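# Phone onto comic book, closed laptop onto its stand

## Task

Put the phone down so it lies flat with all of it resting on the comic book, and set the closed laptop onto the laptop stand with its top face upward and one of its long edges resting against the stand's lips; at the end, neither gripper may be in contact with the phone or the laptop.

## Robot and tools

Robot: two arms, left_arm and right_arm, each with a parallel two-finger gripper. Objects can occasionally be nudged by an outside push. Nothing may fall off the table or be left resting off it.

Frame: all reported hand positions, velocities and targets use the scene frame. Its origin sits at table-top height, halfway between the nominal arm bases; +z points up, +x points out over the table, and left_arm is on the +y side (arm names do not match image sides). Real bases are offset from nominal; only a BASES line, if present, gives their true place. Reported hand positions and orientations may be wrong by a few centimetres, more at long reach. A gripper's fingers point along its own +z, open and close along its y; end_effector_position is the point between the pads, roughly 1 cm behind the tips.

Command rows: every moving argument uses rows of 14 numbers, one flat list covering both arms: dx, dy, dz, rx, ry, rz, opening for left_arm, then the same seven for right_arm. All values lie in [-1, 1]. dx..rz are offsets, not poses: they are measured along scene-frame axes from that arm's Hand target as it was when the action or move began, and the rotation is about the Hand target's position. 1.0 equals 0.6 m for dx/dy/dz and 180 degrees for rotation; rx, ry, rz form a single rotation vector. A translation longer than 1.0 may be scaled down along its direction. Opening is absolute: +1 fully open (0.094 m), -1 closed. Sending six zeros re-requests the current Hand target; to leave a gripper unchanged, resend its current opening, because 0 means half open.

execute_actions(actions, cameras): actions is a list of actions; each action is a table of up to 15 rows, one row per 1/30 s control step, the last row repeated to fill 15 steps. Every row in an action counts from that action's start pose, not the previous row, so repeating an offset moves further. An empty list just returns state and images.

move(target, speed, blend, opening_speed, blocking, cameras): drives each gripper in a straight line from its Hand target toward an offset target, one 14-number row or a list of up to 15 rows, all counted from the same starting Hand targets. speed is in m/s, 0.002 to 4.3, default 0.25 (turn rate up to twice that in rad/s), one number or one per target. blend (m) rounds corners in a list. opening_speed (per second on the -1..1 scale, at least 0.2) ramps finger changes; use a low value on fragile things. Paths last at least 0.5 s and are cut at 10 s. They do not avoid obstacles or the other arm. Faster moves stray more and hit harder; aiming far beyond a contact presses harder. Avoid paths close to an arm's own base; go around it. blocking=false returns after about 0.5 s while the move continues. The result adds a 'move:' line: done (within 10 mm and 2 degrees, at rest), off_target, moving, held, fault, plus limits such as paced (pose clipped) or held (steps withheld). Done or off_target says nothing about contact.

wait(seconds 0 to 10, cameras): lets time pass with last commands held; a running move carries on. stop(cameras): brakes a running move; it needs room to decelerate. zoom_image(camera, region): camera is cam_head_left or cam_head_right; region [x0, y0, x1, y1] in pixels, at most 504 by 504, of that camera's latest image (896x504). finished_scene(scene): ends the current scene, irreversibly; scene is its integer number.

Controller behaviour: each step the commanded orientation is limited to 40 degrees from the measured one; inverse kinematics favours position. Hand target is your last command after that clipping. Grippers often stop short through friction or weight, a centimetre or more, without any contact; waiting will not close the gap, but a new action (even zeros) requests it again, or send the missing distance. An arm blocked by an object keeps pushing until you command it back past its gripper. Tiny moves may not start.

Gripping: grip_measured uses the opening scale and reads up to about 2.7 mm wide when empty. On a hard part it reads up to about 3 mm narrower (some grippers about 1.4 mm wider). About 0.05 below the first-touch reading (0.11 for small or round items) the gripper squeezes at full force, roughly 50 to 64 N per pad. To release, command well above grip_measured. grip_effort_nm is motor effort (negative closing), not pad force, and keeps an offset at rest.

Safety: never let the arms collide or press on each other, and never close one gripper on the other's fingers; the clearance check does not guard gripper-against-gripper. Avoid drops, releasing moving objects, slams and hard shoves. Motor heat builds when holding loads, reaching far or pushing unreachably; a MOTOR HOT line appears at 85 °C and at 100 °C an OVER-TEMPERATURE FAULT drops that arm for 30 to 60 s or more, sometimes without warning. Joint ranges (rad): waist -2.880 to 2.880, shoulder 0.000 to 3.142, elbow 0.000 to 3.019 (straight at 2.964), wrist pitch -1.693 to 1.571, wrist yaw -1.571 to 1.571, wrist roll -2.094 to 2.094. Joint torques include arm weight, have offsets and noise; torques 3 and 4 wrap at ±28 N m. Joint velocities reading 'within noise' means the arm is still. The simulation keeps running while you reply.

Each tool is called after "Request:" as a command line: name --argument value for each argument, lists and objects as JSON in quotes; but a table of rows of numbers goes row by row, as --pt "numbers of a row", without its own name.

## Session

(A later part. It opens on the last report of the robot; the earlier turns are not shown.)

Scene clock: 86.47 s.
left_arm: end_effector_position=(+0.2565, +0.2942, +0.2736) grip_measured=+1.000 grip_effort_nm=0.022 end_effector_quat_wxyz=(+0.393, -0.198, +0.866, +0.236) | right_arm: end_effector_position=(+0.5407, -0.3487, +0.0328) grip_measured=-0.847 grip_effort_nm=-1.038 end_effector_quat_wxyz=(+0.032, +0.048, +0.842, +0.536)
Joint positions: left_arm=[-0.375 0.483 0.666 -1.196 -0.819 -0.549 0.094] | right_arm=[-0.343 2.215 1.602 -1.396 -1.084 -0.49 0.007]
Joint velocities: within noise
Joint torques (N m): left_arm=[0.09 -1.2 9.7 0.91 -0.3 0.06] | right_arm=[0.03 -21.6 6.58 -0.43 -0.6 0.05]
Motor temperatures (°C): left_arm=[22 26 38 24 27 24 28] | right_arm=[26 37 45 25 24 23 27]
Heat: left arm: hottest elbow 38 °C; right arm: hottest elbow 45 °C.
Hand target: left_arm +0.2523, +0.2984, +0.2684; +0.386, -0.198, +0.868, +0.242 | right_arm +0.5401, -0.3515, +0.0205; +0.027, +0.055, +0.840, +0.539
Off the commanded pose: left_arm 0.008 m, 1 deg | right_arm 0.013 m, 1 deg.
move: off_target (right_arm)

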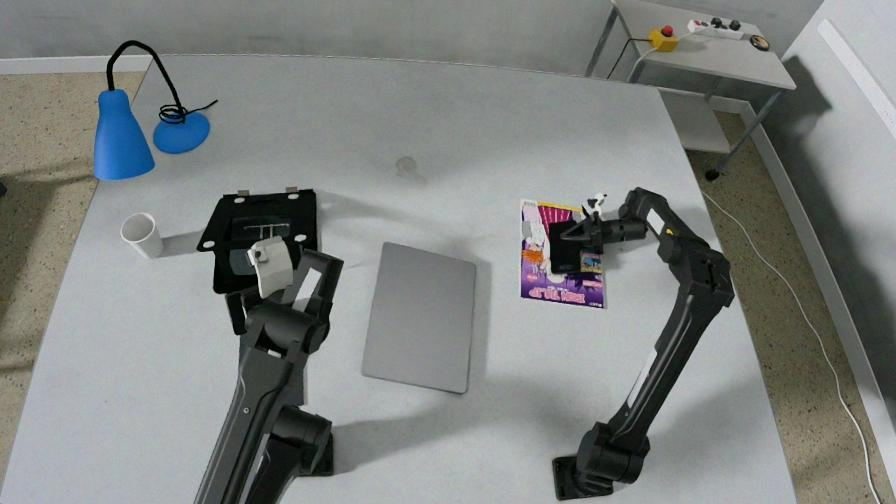

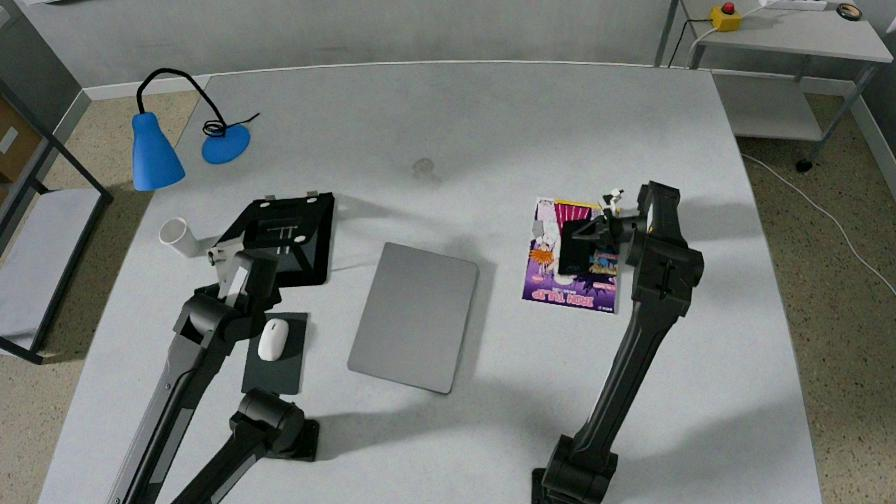

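Request:
move --pt "0 0 0 0 0 0 1 0 0 -0.022 0 0 0 -1" --pt "0 0 0 0 0 0 1 0 0 -0.022 0 0 0 -0.6" --speed 0.05 --opening_speed 0.4

Request:
zoom_image --camera "cam_head_left" --region '[480, 150, 700, 320]'

Scene clock: 93.63 s.
left_arm: end_effector_position=(+0.2565, +0.2942, +0.2736) grip_measured=+1.000 grip_effort_nm=0.022 end_effector_quat_wxyz=(+0.393, -0.198, +0.866, +0.236) | right_arm: end_effector_position=(+0.5421, -0.3487, +0.0255) grip_measured=-0.602 grip_effort_nm=0.076 end_effector_quat_wxyz=(+0.036, +0.045, +0.841, +0.537)
Joint positions: left_arm=[-0.375 0.483 0.666 -1.196 -0.819 -0.549 0.094] | right_arm=[-0.343 2.228 1.602 -1.379 -1.089 -0.496 0.019]
Joint velocities: within noise
Joint torques (N m): left_arm=[-0.91 -0.85 9.66 1.11 -0.33 0.07] | right_arm=[-0.03 -22.01 6.49 -0.21 -0.44 0.11]
Motor temperatures (°C): left_arm=[22 26 38 24 27 24 28] | right_arm=[26 37 44 25 24 23 27]
Heat: left arm: hottest elbow 38 °C; right arm: hottest elbow 44 °C.
Hand target: left_arm +0.2523, +0.2984, +0.2684; +0.386, -0.198, +0.868, +0.242 | right_arm +0.5401, -0.3515, +0.0072; +0.027, +0.055, +0.840, +0.539
Off the commanded pose: left_arm 0.008 m, 1 deg | right_arm 0.019 m, 2 deg.
move: off_target (right_arm); target 2's new opening was sent with right_arm's hand 0.024 m and 2 deg from that target

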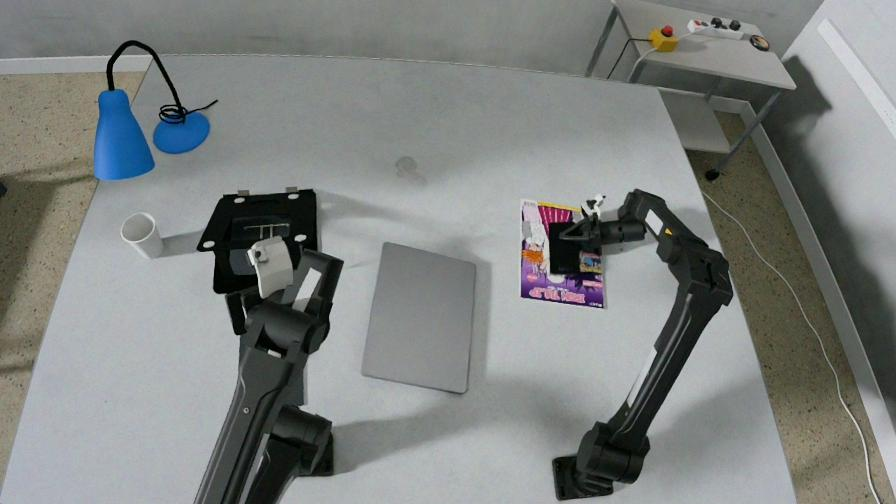

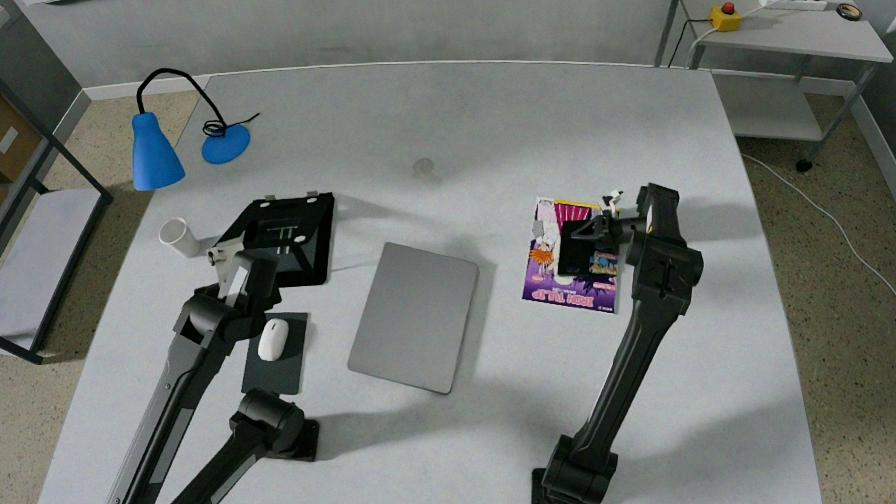

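Scaled by 2.291.

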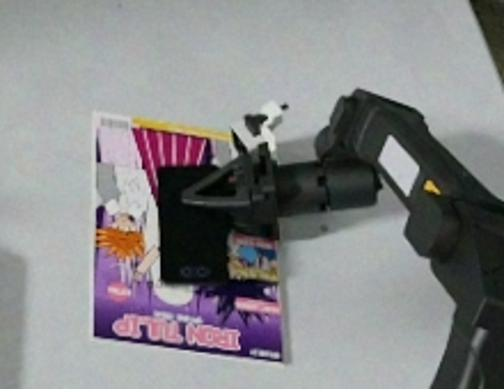

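Request:
move --target '[0,0,0,0,0,0,1,-0.017,-0.15,0.035,0,0,0,-0.55]' --speed 0.08

Request:
zoom_image --camera "cam_head_left" --region '[480, 150, 700, 320]'

Request:
zoom_image --camera "cam_head_right" --region '[480, 150, 700, 320]'

Scene clock: 98.60 s.
left_arm: end_effector_position=(+0.2565, +0.2942, +0.2736) grip_measured=+1.000 grip_effort_nm=0.027 end_effector_quat_wxyz=(+0.393, -0.198, +0.866, +0.236) | right_arm: end_effector_position=(+0.5204, -0.4317, +0.0343) grip_measured=-0.551 grip_effort_nm=0.061 end_effector_quat_wxyz=(+0.024, +0.056, +0.841, +0.538)
Joint positions: left_arm=[-0.375 0.483 0.666 -1.196 -0.819 -0.549 0.094] | right_arm=[-0.485 2.293 1.726 -1.666 -1.01 -0.723 0.021]
Joint velocities: within noise
Joint torques (N m): left_arm=[-0.67 -0.79 9.8 0.77 -0.37 0.05] | right_arm=[-0.21 -22.59 10.03 -1.33 -0.43 0.04]
Motor temperatures (°C): left_arm=[22 26 38 24 27 24 27] | right_arm=[26 37 44 25 24 23 26]
Heat: left arm: hottest elbow 38 °C; right arm: hottest elbow 44 °C.
Hand target: left_arm +0.2523, +0.2984, +0.2684; +0.386, -0.198, +0.868, +0.242 | right_arm +0.5298, -0.4416, +0.0282; +0.027, +0.055, +0.840, +0.539
Off the commanded pose: left_arm 0.008 m, 1 deg | right_arm 0.015 m, 0 deg.
joint sent to its limit (right arm) — joint 4 (wrist pitch), lower limit. The joint targets still meet the commanded pose.
move: off_target (right_arm)

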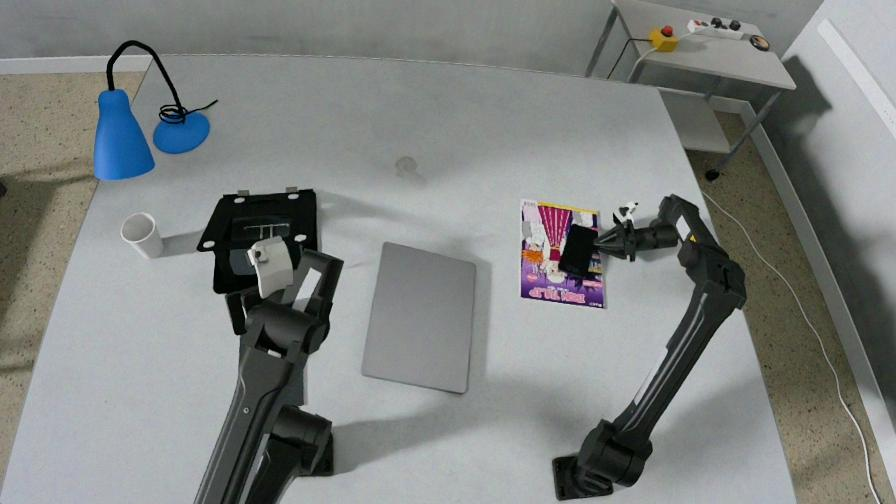

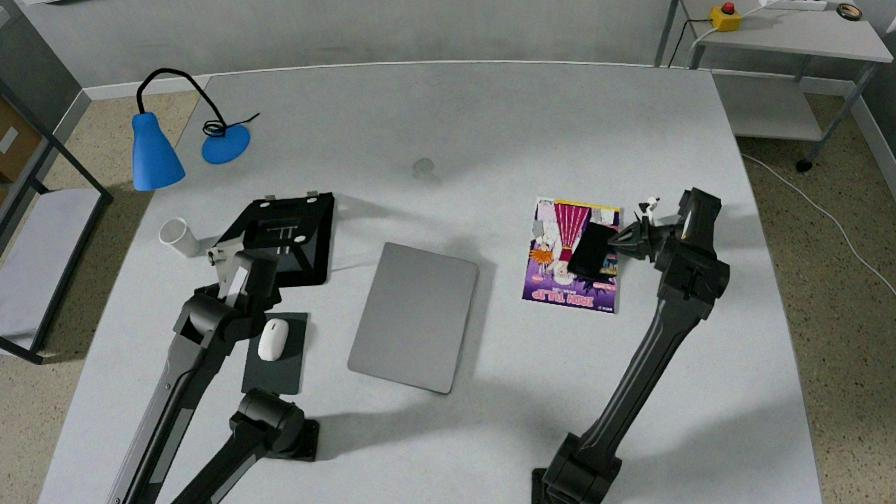

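Scaled by 2.291.

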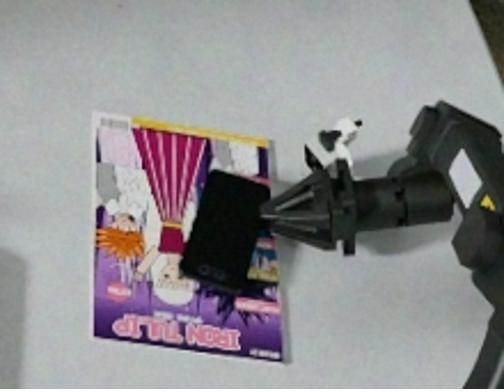

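Scaled by 2.291.

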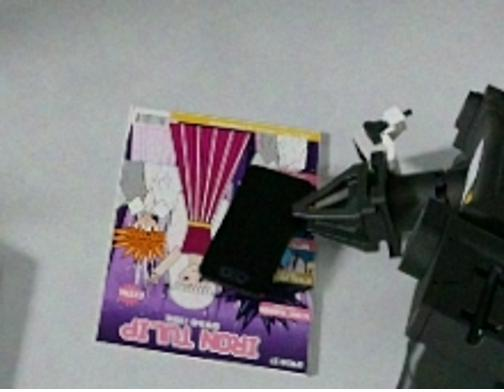

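Request:
move --target '[0,0,0,0,0,0,1,-0.02,-0.08,0.01,0,0,0,-0.55]' --speed 0.1

Request:
zoom_image --camera "cam_head_left" --region '[480, 150, 700, 320]'

Request:
zoom_image --camera "cam_head_right" --region '[480, 150, 700, 320]'

Scene clock: 101.90 s.
left_arm: end_effector_position=(+0.2565, +0.2942, +0.2736) grip_measured=+1.000 grip_effort_nm=0.022 end_effector_quat_wxyz=(+0.393, -0.198, +0.866, +0.236) | right_arm: end_effector_position=(+0.5080, -0.4817, +0.0341) grip_measured=-0.551 grip_effort_nm=0.051 end_effector_quat_wxyz=(+0.044, +0.077, +0.848, +0.522)
Joint positions: left_arm=[-0.375 0.483 0.666 -1.196 -0.819 -0.549 0.094] | right_arm=[-0.569 2.293 1.744 -1.669 -0.971 -0.734 0.021]
Joint velocities: within noise
Joint torques (N m): left_arm=[-0.56 -1.38 9.66 0.88 -0.35 0.15] | right_arm=[0.38 -23.65 9.91 -1.25 -0.34 0.02]
Motor temperatures (°C): left_arm=[22 26 38 24 27 24 27] | right_arm=[26 38 45 25 24 23 26]
Heat: left arm: hottest elbow 38 °C; right arm: hottest elbow 45 °C.
Hand target: left_arm +0.2523, +0.2984, +0.2684; +0.386, -0.198, +0.868, +0.242 | right_arm +0.5179, -0.4895, +0.0343; +0.027, +0.055, +0.840, +0.539
Off the commanded pose: left_arm 0.008 m, 1 deg | right_arm 0.013 m, 4 deg.
joint sent to its limit (right arm) — joint 4 (wrist pitch), lower limit. The joint targets are off in orientation, not in position.
move: off_target (right_arm)

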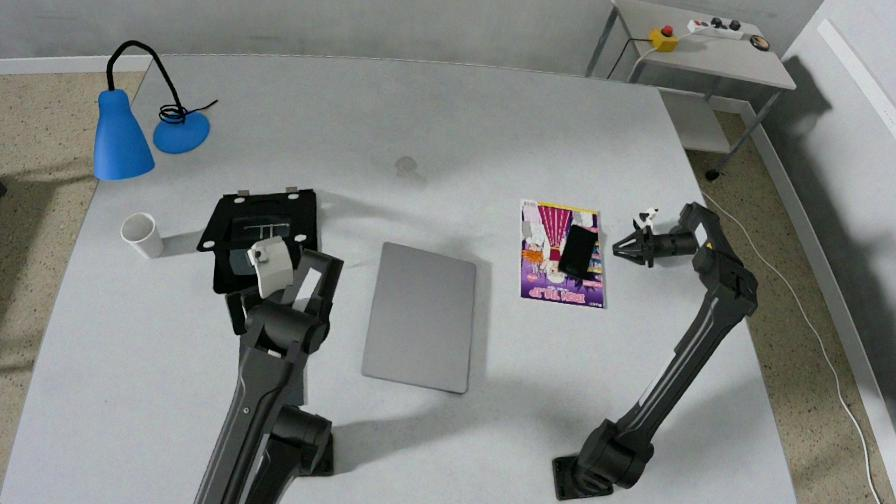

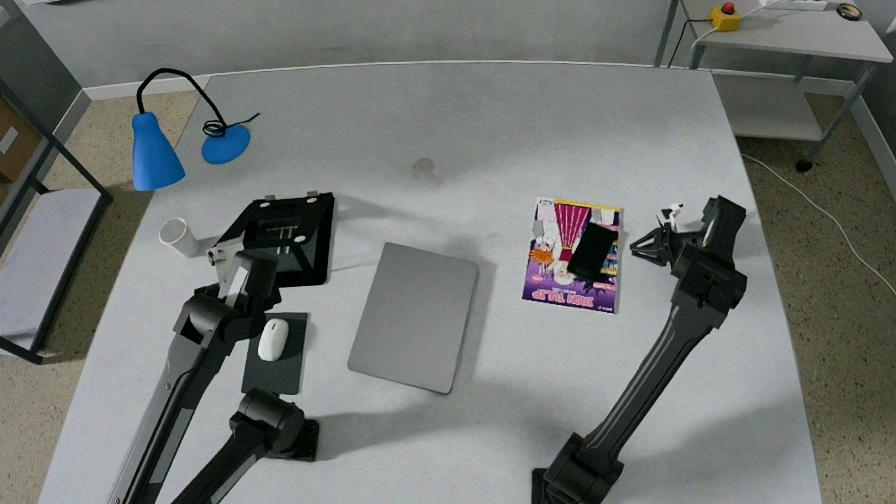

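Scaled by 2.291.

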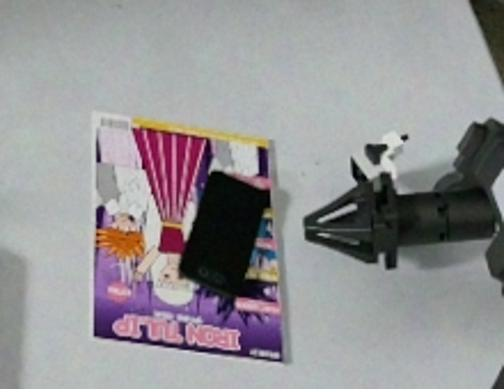

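Scaled by 2.291.

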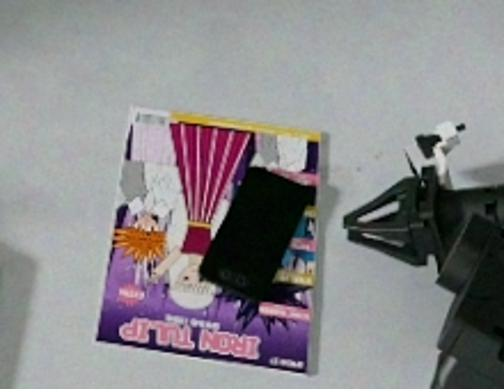

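Request:
move --pt "0 0 0 0 0 0 1 0.03 0.0 -0.032 0 0 0 -1" --pt "0 0 0 0 0 0 1 0.03 0.075 -0.032 0 0 0 -1" --speed 0.08

Request:
zoom_image --camera "cam_head_left" --region '[480, 150, 700, 320]'

Request:
zoom_image --camera "cam_head_right" --region '[480, 150, 700, 320]'

Scene clock: 109.60 s.
left_arm: end_effector_position=(+0.2565, +0.2942, +0.2736) grip_measured=+1.000 grip_effort_nm=0.022 end_effector_quat_wxyz=(+0.393, -0.198, +0.866, +0.236) | right_arm: end_effector_position=(+0.5375, -0.4492, +0.0266) grip_measured=-0.991 grip_effort_nm=-0.486 end_effector_quat_wxyz=(+0.042, +0.049, +0.844, +0.532)
Joint positions: left_arm=[-0.375 0.483 0.666 -1.196 -0.819 -0.549 0.094] | right_arm=[-0.498 2.342 1.807 -1.669 -1.008 -0.734 0]
Joint velocities: within noise
Joint torques (N m): left_arm=[-0.26 -1.32 9.74 1.01 -0.31 0.09] | right_arm=[0.85 -24.35 6.79 -1.24 -0.49 0.09]
Motor temperatures (°C): left_arm=[22 26 38 24 27 24 27] | right_arm=[26 39 45 25 24 23 26]
Heat: left arm: hottest elbow 38 °C; right arm: hottest elbow 45 °C.
Hand target: left_arm +0.2523, +0.2984, +0.2684; +0.386, -0.198, +0.868, +0.242 | right_arm +0.5359, -0.4446, +0.0152; +0.027, +0.055, +0.840, +0.539
Off the commanded pose: left_arm 0.008 m, 1 deg | right_arm 0.013 m, 2 deg.
joint sent to its limit (right arm) — joint 4 (wrist pitch), lower limit. The joint targets still meet the commanded pose.
move: off_target (right_arm)

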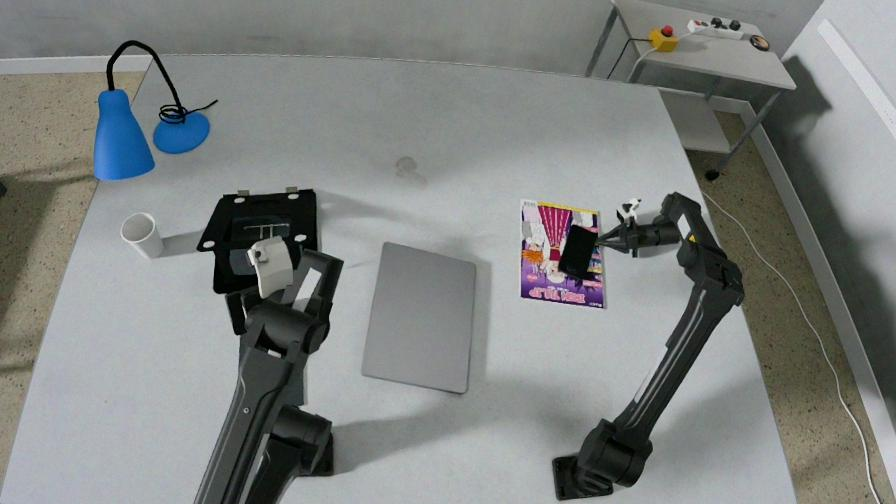

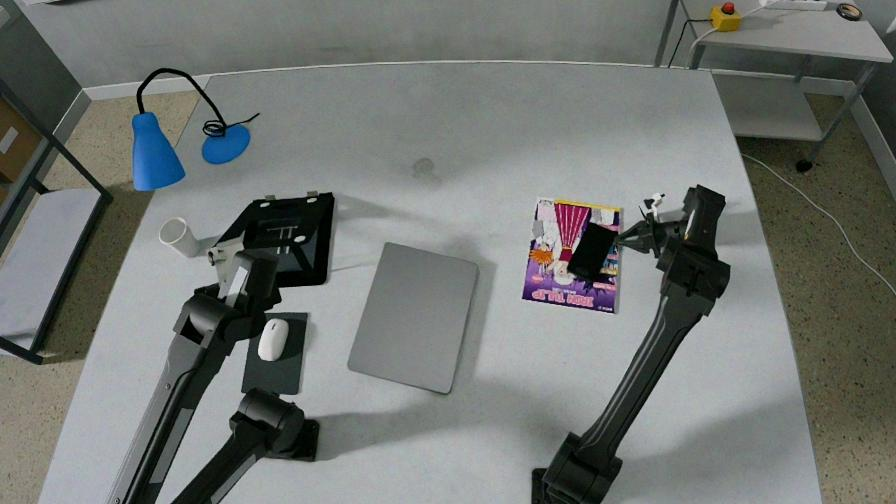

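Scaled by 2.291.

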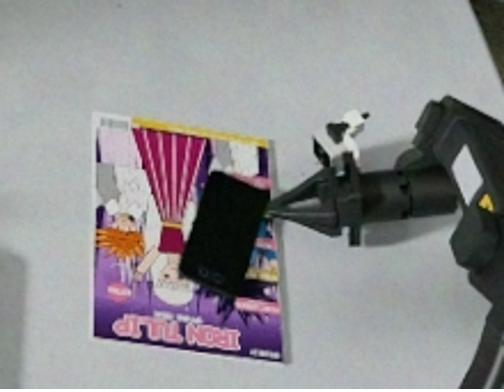

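Scaled by 2.291.

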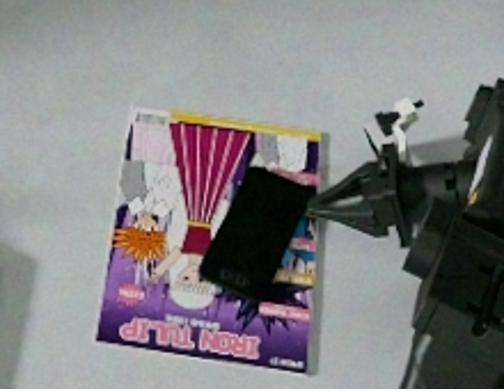

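Request:
move --pt "0 0 0 0 0 0 1 0 -0.01 -0.015 0 0 0 -1" --pt "0 0 0 0 0 0 1 0.0 0.05 -0.015 0 0 0 -1" --speed 0.06

Request:
zoom_image --camera "cam_head_left" --region '[480, 150, 700, 320]'

Request:
zoom_image --camera "cam_head_right" --region '[480, 150, 700, 320]'

Scene clock: 119.63 s.
left_arm: end_effector_position=(+0.2565, +0.2942, +0.2736) grip_measured=+1.000 grip_effort_nm=0.022 end_effector_quat_wxyz=(+0.393, -0.198, +0.866, +0.236) | right_arm: end_effector_position=(+0.5415, -0.4298, +0.0216) grip_measured=-0.991 grip_effort_nm=-0.486 end_effector_quat_wxyz=(+0.048, +0.050, +0.842, +0.535)
Joint positions: left_arm=[-0.375 0.483 0.666 -1.196 -0.819 -0.549 0.094] | right_arm=[-0.469 2.325 1.761 -1.594 -1.038 -0.688 0]
Joint velocities: within noise
Joint torques (N m): left_arm=[0.38 -0.85 9.74 0.77 -0.34 0.03] | right_arm=[1.9 -24.94 4.72 -0.23 -0.34 0.25]
Motor temperatures (°C): left_arm=[22 26 38 24 27 24 27] | right_arm=[26 39 43 25 24 23 26]
Heat: left arm: hottest elbow 38 °C; right arm: hottest elbow 43 °C.
Hand target: left_arm +0.2523, +0.2984, +0.2684; +0.386, -0.198, +0.868, +0.242 | right_arm +0.5359, -0.4146, +0.0060; +0.027, +0.055, +0.840, +0.539
Off the commanded pose: left_arm 0.008 m, 1 deg | right_arm 0.022 m, 3 deg.
move: off_target (right_arm)

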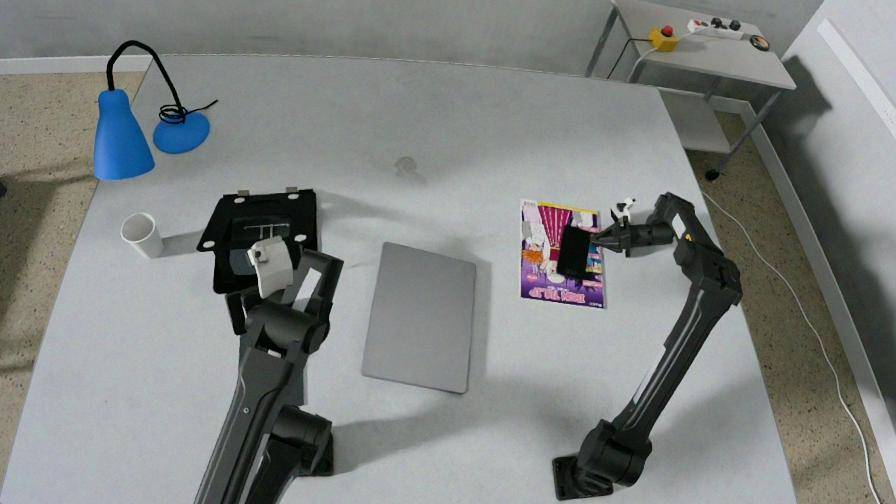

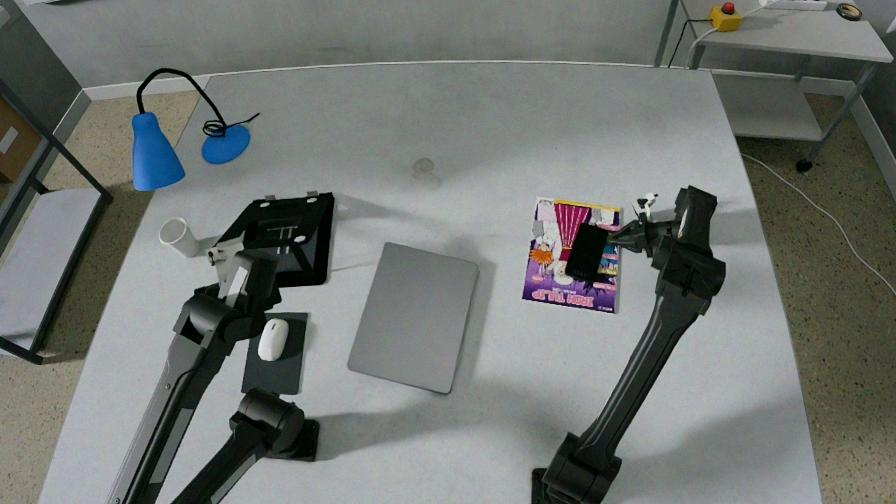

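Scaled by 2.291.

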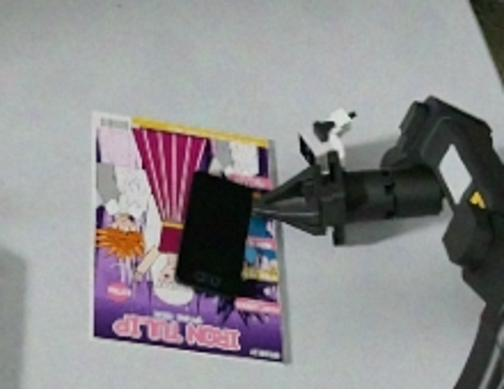

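Scaled by 2.291.

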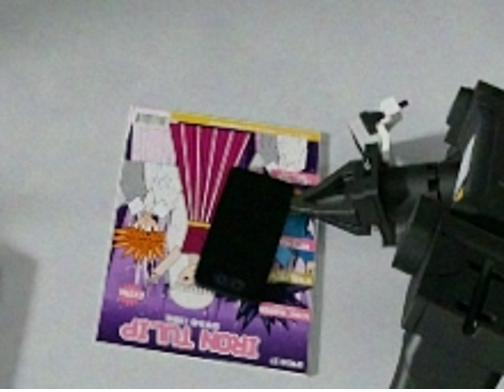

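Request:
move --pt "0 0 0.05 0 0 0 1 0 -0.15 0.1 -0.1 0 0 -1" --pt "0.23 -0.73 -0.1 -0.051 0.316 -0.367 -1 -0.3 -0.3 0.35 -0.33 0 0 -1" --speed 0.3

Request:
zoom_image --camera "cam_head_left" --region '[480, 150, 700, 320]'

Request:
zoom_image --camera "cam_head_right" --region '[330, 230, 530, 410]'

Scene clock: 158.33 s.
left_arm: end_effector_position=(+0.3811, -0.1206, +0.1870) grip_measured=-0.977 grip_effort_nm=-0.901 end_effector_quat_wxyz=(-0.022, +0.381, +0.924, +0.010) | right_arm: end_effector_position=(+0.3611, -0.5913, +0.2187) grip_measured=-0.991 grip_effort_nm=-0.486 end_effector_quat_wxyz=(+0.049, +0.033, +0.997, +0.055)
Joint positions: left_arm=[-0.832 1.706 1.537 -1.45 -0.001 -0.021 0.001] | right_arm=[-0.683 1.593 1.474 -1.439 -0.147 -0.61 0]
Joint velocities: within noise
Joint torques (N m): left_arm=[-2.78 -16.67 16.36 -0.21 0.11 0.13] | right_arm=[-0.44 -17.9 7.64 0.53 -0.03 0.07]
Motor temperatures (°C): left_arm=[22 26 39 24 27 24 27] | right_arm=[26 43 41 25 24 23 26]
Heat: left arm: hottest elbow 39 °C; right arm: hottest shoulder 43 °C.
Hand target: left_arm +0.3904, -0.1397, +0.2086; +0.001, +0.391, +0.920, -0.001 | right_arm +0.3559, -0.5945, +0.2161; +0.051, +0.035, +0.997, +0.052
Off the commanded pose: left_arm 0.030 m, 3 deg | right_arm 0.007 m, 0 deg.
move: off_target (left_arm); target 2's new opening was sent with left_arm's hand 0.030 m and 3 deg from that target

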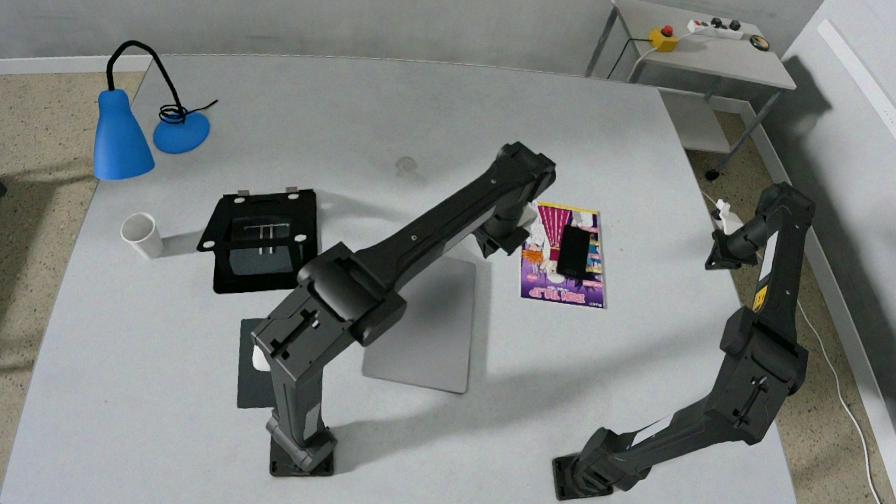

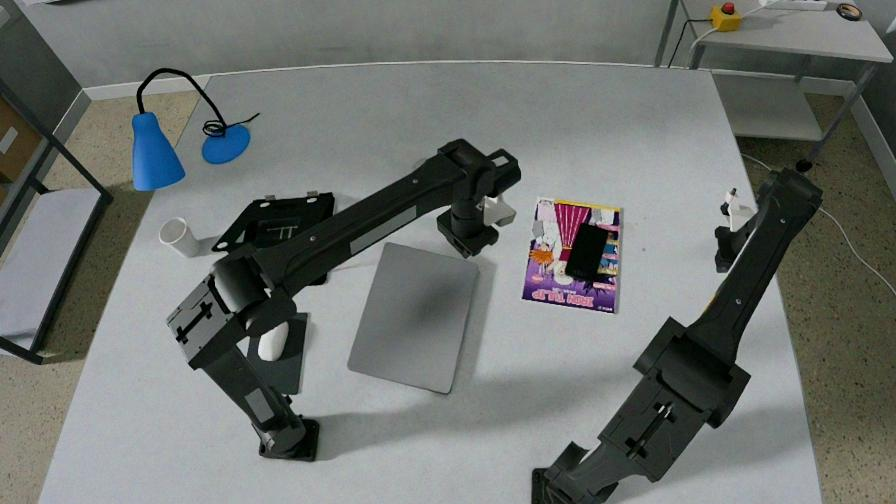

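Scaled by 2.291.

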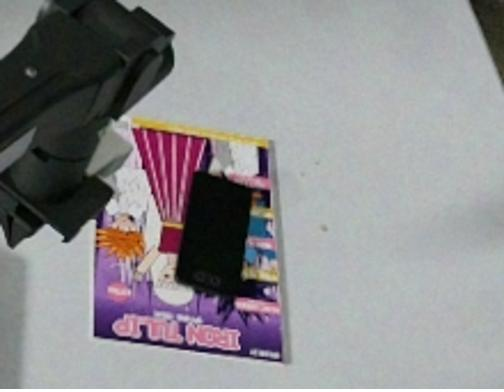

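Scaled by 2.520.

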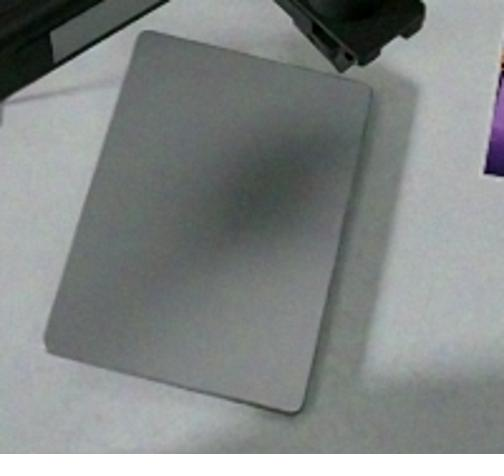

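Request:
move --pt "0.085 -0.09 -0.06 0 0 0 -1 0 0 0 0 0 0 -1" --speed 0.2

Request:
zoom_image --camera "cam_head_left" --region '[400, 200, 600, 350]'

Request:
zoom_image --camera "cam_head_right" --region '[400, 200, 600, 350]'

Scene clock: 163.57 s.
left_arm: end_effector_position=(+0.4321, -0.1734, +0.1478) grip_measured=-0.981 grip_effort_nm=-1.009 end_effector_quat_wxyz=(-0.027, +0.381, +0.924, +0.012) | right_arm: end_effector_position=(+0.3610, -0.5914, +0.2186) grip_measured=-0.991 grip_effort_nm=-0.481 end_effector_quat_wxyz=(+0.049, +0.033, +0.997, +0.054)
Joint positions: left_arm=[-0.832 1.926 1.745 -1.45 -0.001 -0.021 0.001] | right_arm=[-0.683 1.593 1.474 -1.439 -0.146 -0.611 0]
Joint velocities: within noise
Joint torques (N m): left_arm=[-2.08 -20.66 15.95 0.12 0.06 0.11] | right_arm=[-0.32 -18.14 7.62 0.54 -0.03 0.08]
Motor temperatures (°C): left_arm=[22 26 41 24 27 24 28] | right_arm=[26 42 41 25 24 23 26]
Heat: left arm: hottest elbow 41 °C; right arm: hottest shoulder 42 °C.
Hand target: left_arm +0.4414, -0.1936, +0.1726; +0.001, +0.391, +0.921, -0.001 | right_arm +0.3558, -0.5946, +0.2161; +0.051, +0.034, +0.997, +0.052
Off the commanded pose: left_arm 0.033 m, 4 deg | right_arm 0.007 m, 0 deg.
move: off_target (left_arm)

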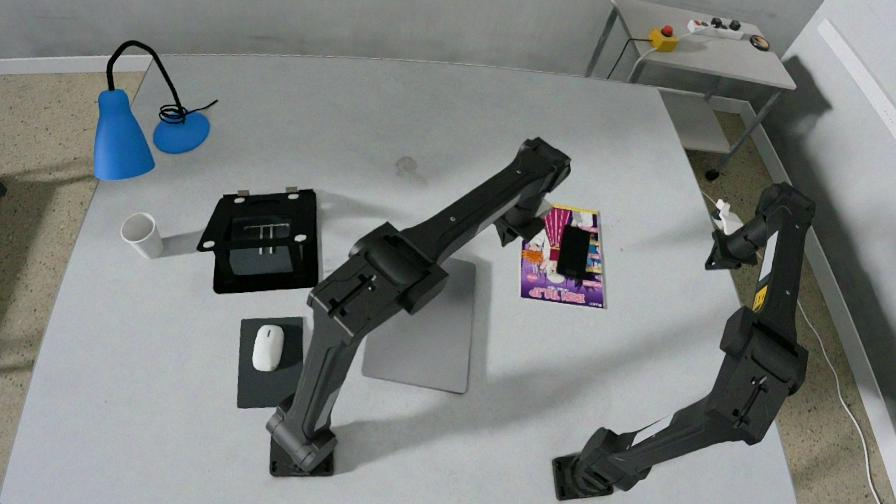

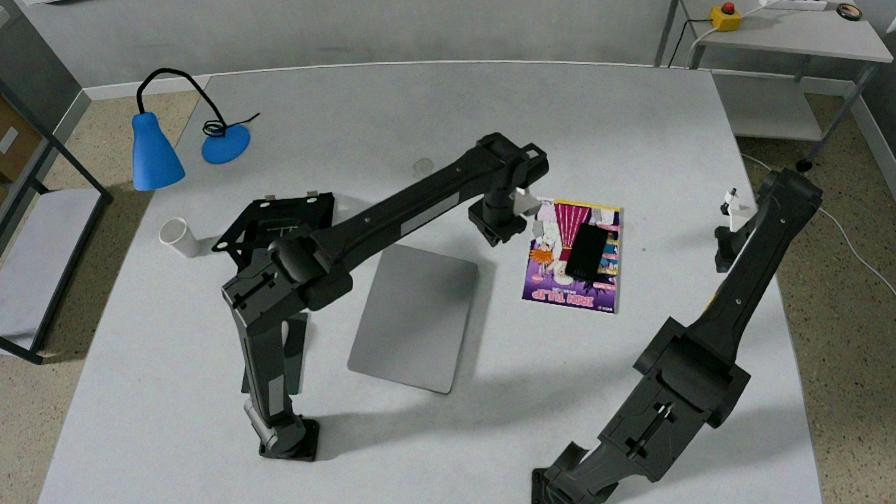

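Scaled by 2.520.

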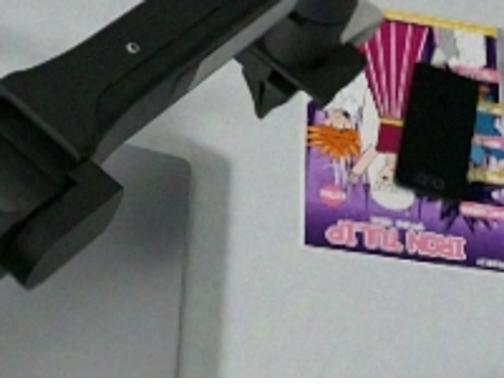

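Scaled by 2.520.

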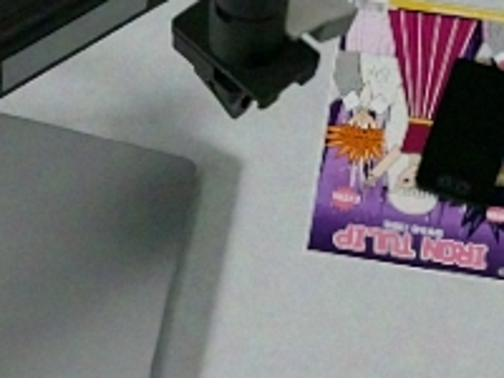

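Request:
move --pt "0 0 -0.21 0 0 0 -1 0 0 0 0 0 0 -1" --speed 0.12

Request:
zoom_image --camera "cam_head_left" --region '[400, 200, 600, 350]'

Request:
zoom_image --camera "cam_head_right" --region '[400, 200, 600, 350]'

Scene clock: 168.03 s.
left_arm: end_effector_position=(+0.4465, -0.1884, +0.0517) grip_measured=-0.981 grip_effort_nm=-0.999 end_effector_quat_wxyz=(+0.001, +0.381, +0.925, +0.000) | right_arm: end_effector_position=(+0.3610, -0.5914, +0.2186) grip_measured=-0.991 grip_effort_nm=-0.481 end_effector_quat_wxyz=(+0.049, +0.033, +0.997, +0.054)
Joint positions: left_arm=[-0.832 2.014 1.622 -1.178 -0.001 -0.021 0.001] | right_arm=[-0.683 1.593 1.474 -1.439 -0.146 -0.611 0]
Joint velocities: within noise
Joint torques (N m): left_arm=[-3.37 -21.25 8.87 0.72 0.07 0.07] | right_arm=[-0.32 -18.08 7.64 0.54 -0.03 0.08]
Motor temperatures (°C): left_arm=[22 27 42 24 27 24 28] | right_arm=[26 41 41 25 24 23 26]
Heat: left arm: hottest elbow 42 °C; right arm: hottest shoulder 41 °C.
Hand target: left_arm +0.4413, -0.1936, +0.0465; +0.001, +0.391, +0.920, -0.001 | right_arm +0.3558, -0.5946, +0.2161; +0.051, +0.034, +0.997, +0.052
Off the commanded pose: left_arm 0.009 m, 1 deg | right_arm 0.007 m, 0 deg.
move: done

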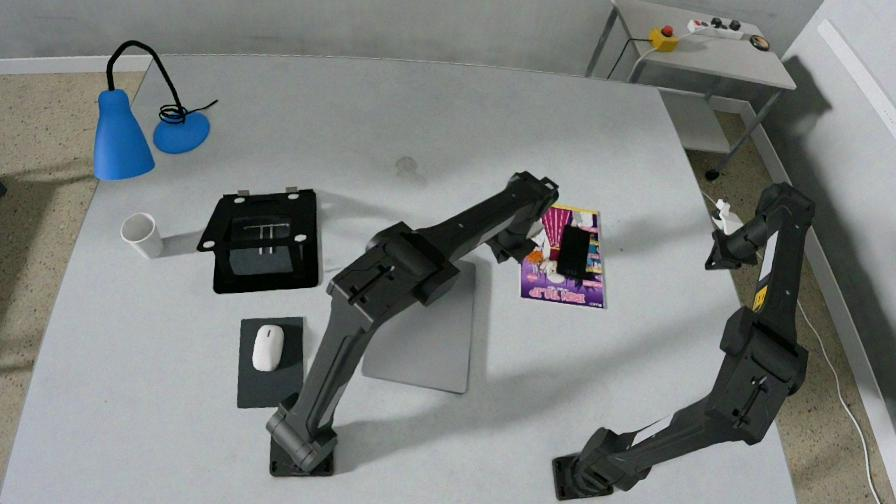

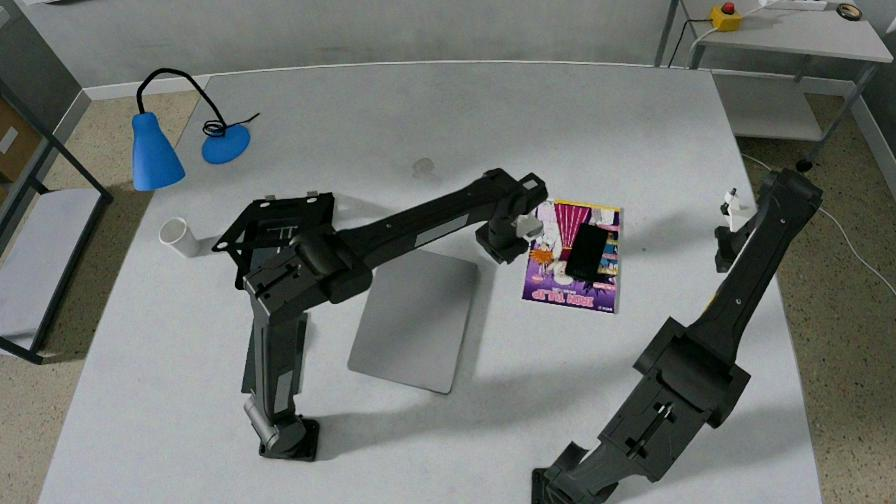

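Scaled by 2.520.

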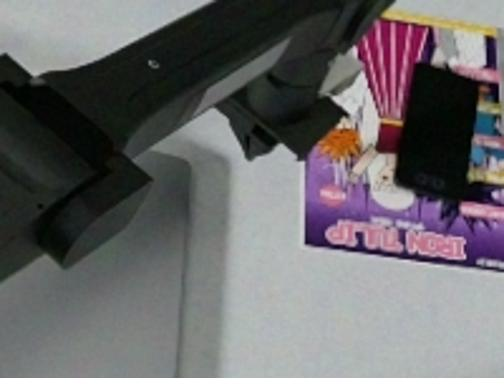

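Scaled by 2.520.

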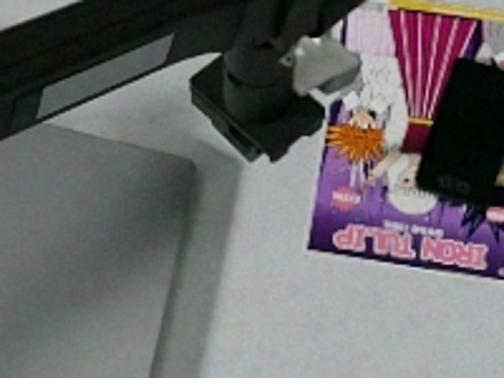

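Request:
move --pt "-0.085 0 -0.03 0 0 0 -1 0 0 0 0 0 0 -1" --pt "-0.085 0.17 -0.03 0 0 0 -1 0 0 0 0 0 0 -1" --speed 0.1

Request:
zoom_image --camera "cam_head_left" --region '[350, 200, 600, 410]'

Request:
zoom_image --camera "cam_head_right" --region '[330, 200, 580, 410]'

Scene clock: 174.83 s.
left_arm: end_effector_position=(+0.3869, -0.1034, +0.0235) grip_measured=-0.981 grip_effort_nm=-0.999 end_effector_quat_wxyz=(-0.003, +0.395, +0.919, -0.002) | right_arm: end_effector_position=(+0.3610, -0.5914, +0.2186) grip_measured=-0.991 grip_effort_nm=-0.481 end_effector_quat_wxyz=(+0.049, +0.033, +0.997, +0.054)
Joint positions: left_arm=[-0.797 1.816 1.228 -0.986 0.005 0.044 0.001] | right_arm=[-0.683 1.593 1.474 -1.439 -0.146 -0.611 0]
Joint velocities: within noise
Joint torques (N m): left_arm=[-0.44 -18.84 6.99 0.27 -0.17 0.1] | right_arm=[-0.32 -18.14 7.64 0.54 -0.03 0.08]
Motor temperatures (°C): left_arm=[22 27 41 24 27 24 28] | right_arm=[26 40 41 25 24 23 26]
Heat: left arm: hottest elbow 41 °C; right arm: hottest elbow 41 °C.
Hand target: left_arm +0.3904, -0.0916, +0.0285; +0.001, +0.391, +0.920, -0.001 | right_arm +0.3558, -0.5946, +0.2161; +0.051, +0.034, +0.997, +0.052
Off the commanded pose: left_arm 0.013 m, 1 deg | right_arm 0.007 m, 0 deg.
move: off_target (left_arm)

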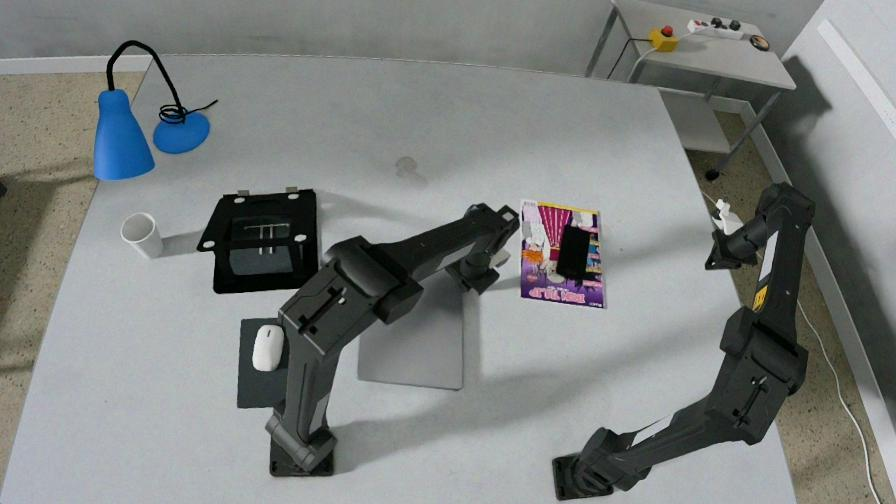

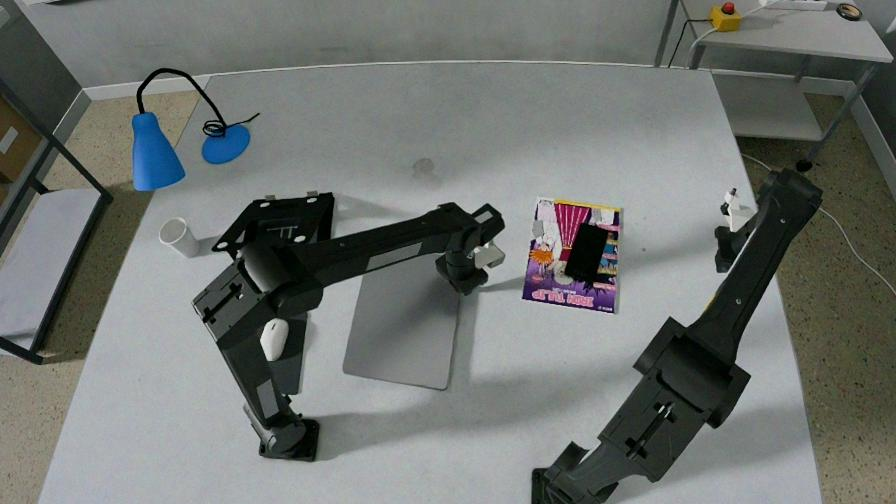

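Scaled by 2.016.

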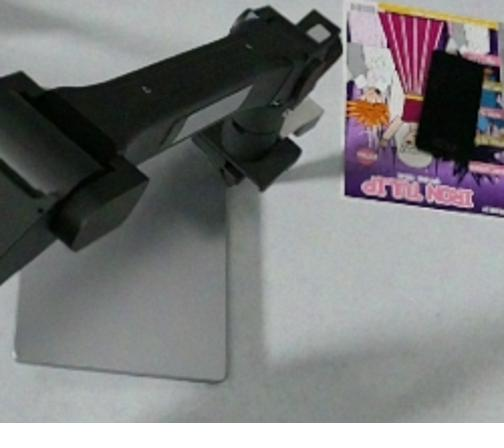

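Scaled by 2.016.

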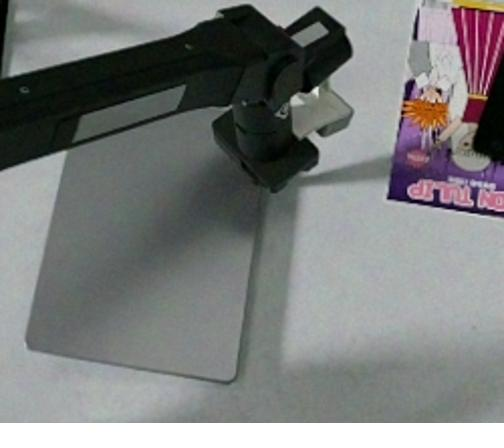

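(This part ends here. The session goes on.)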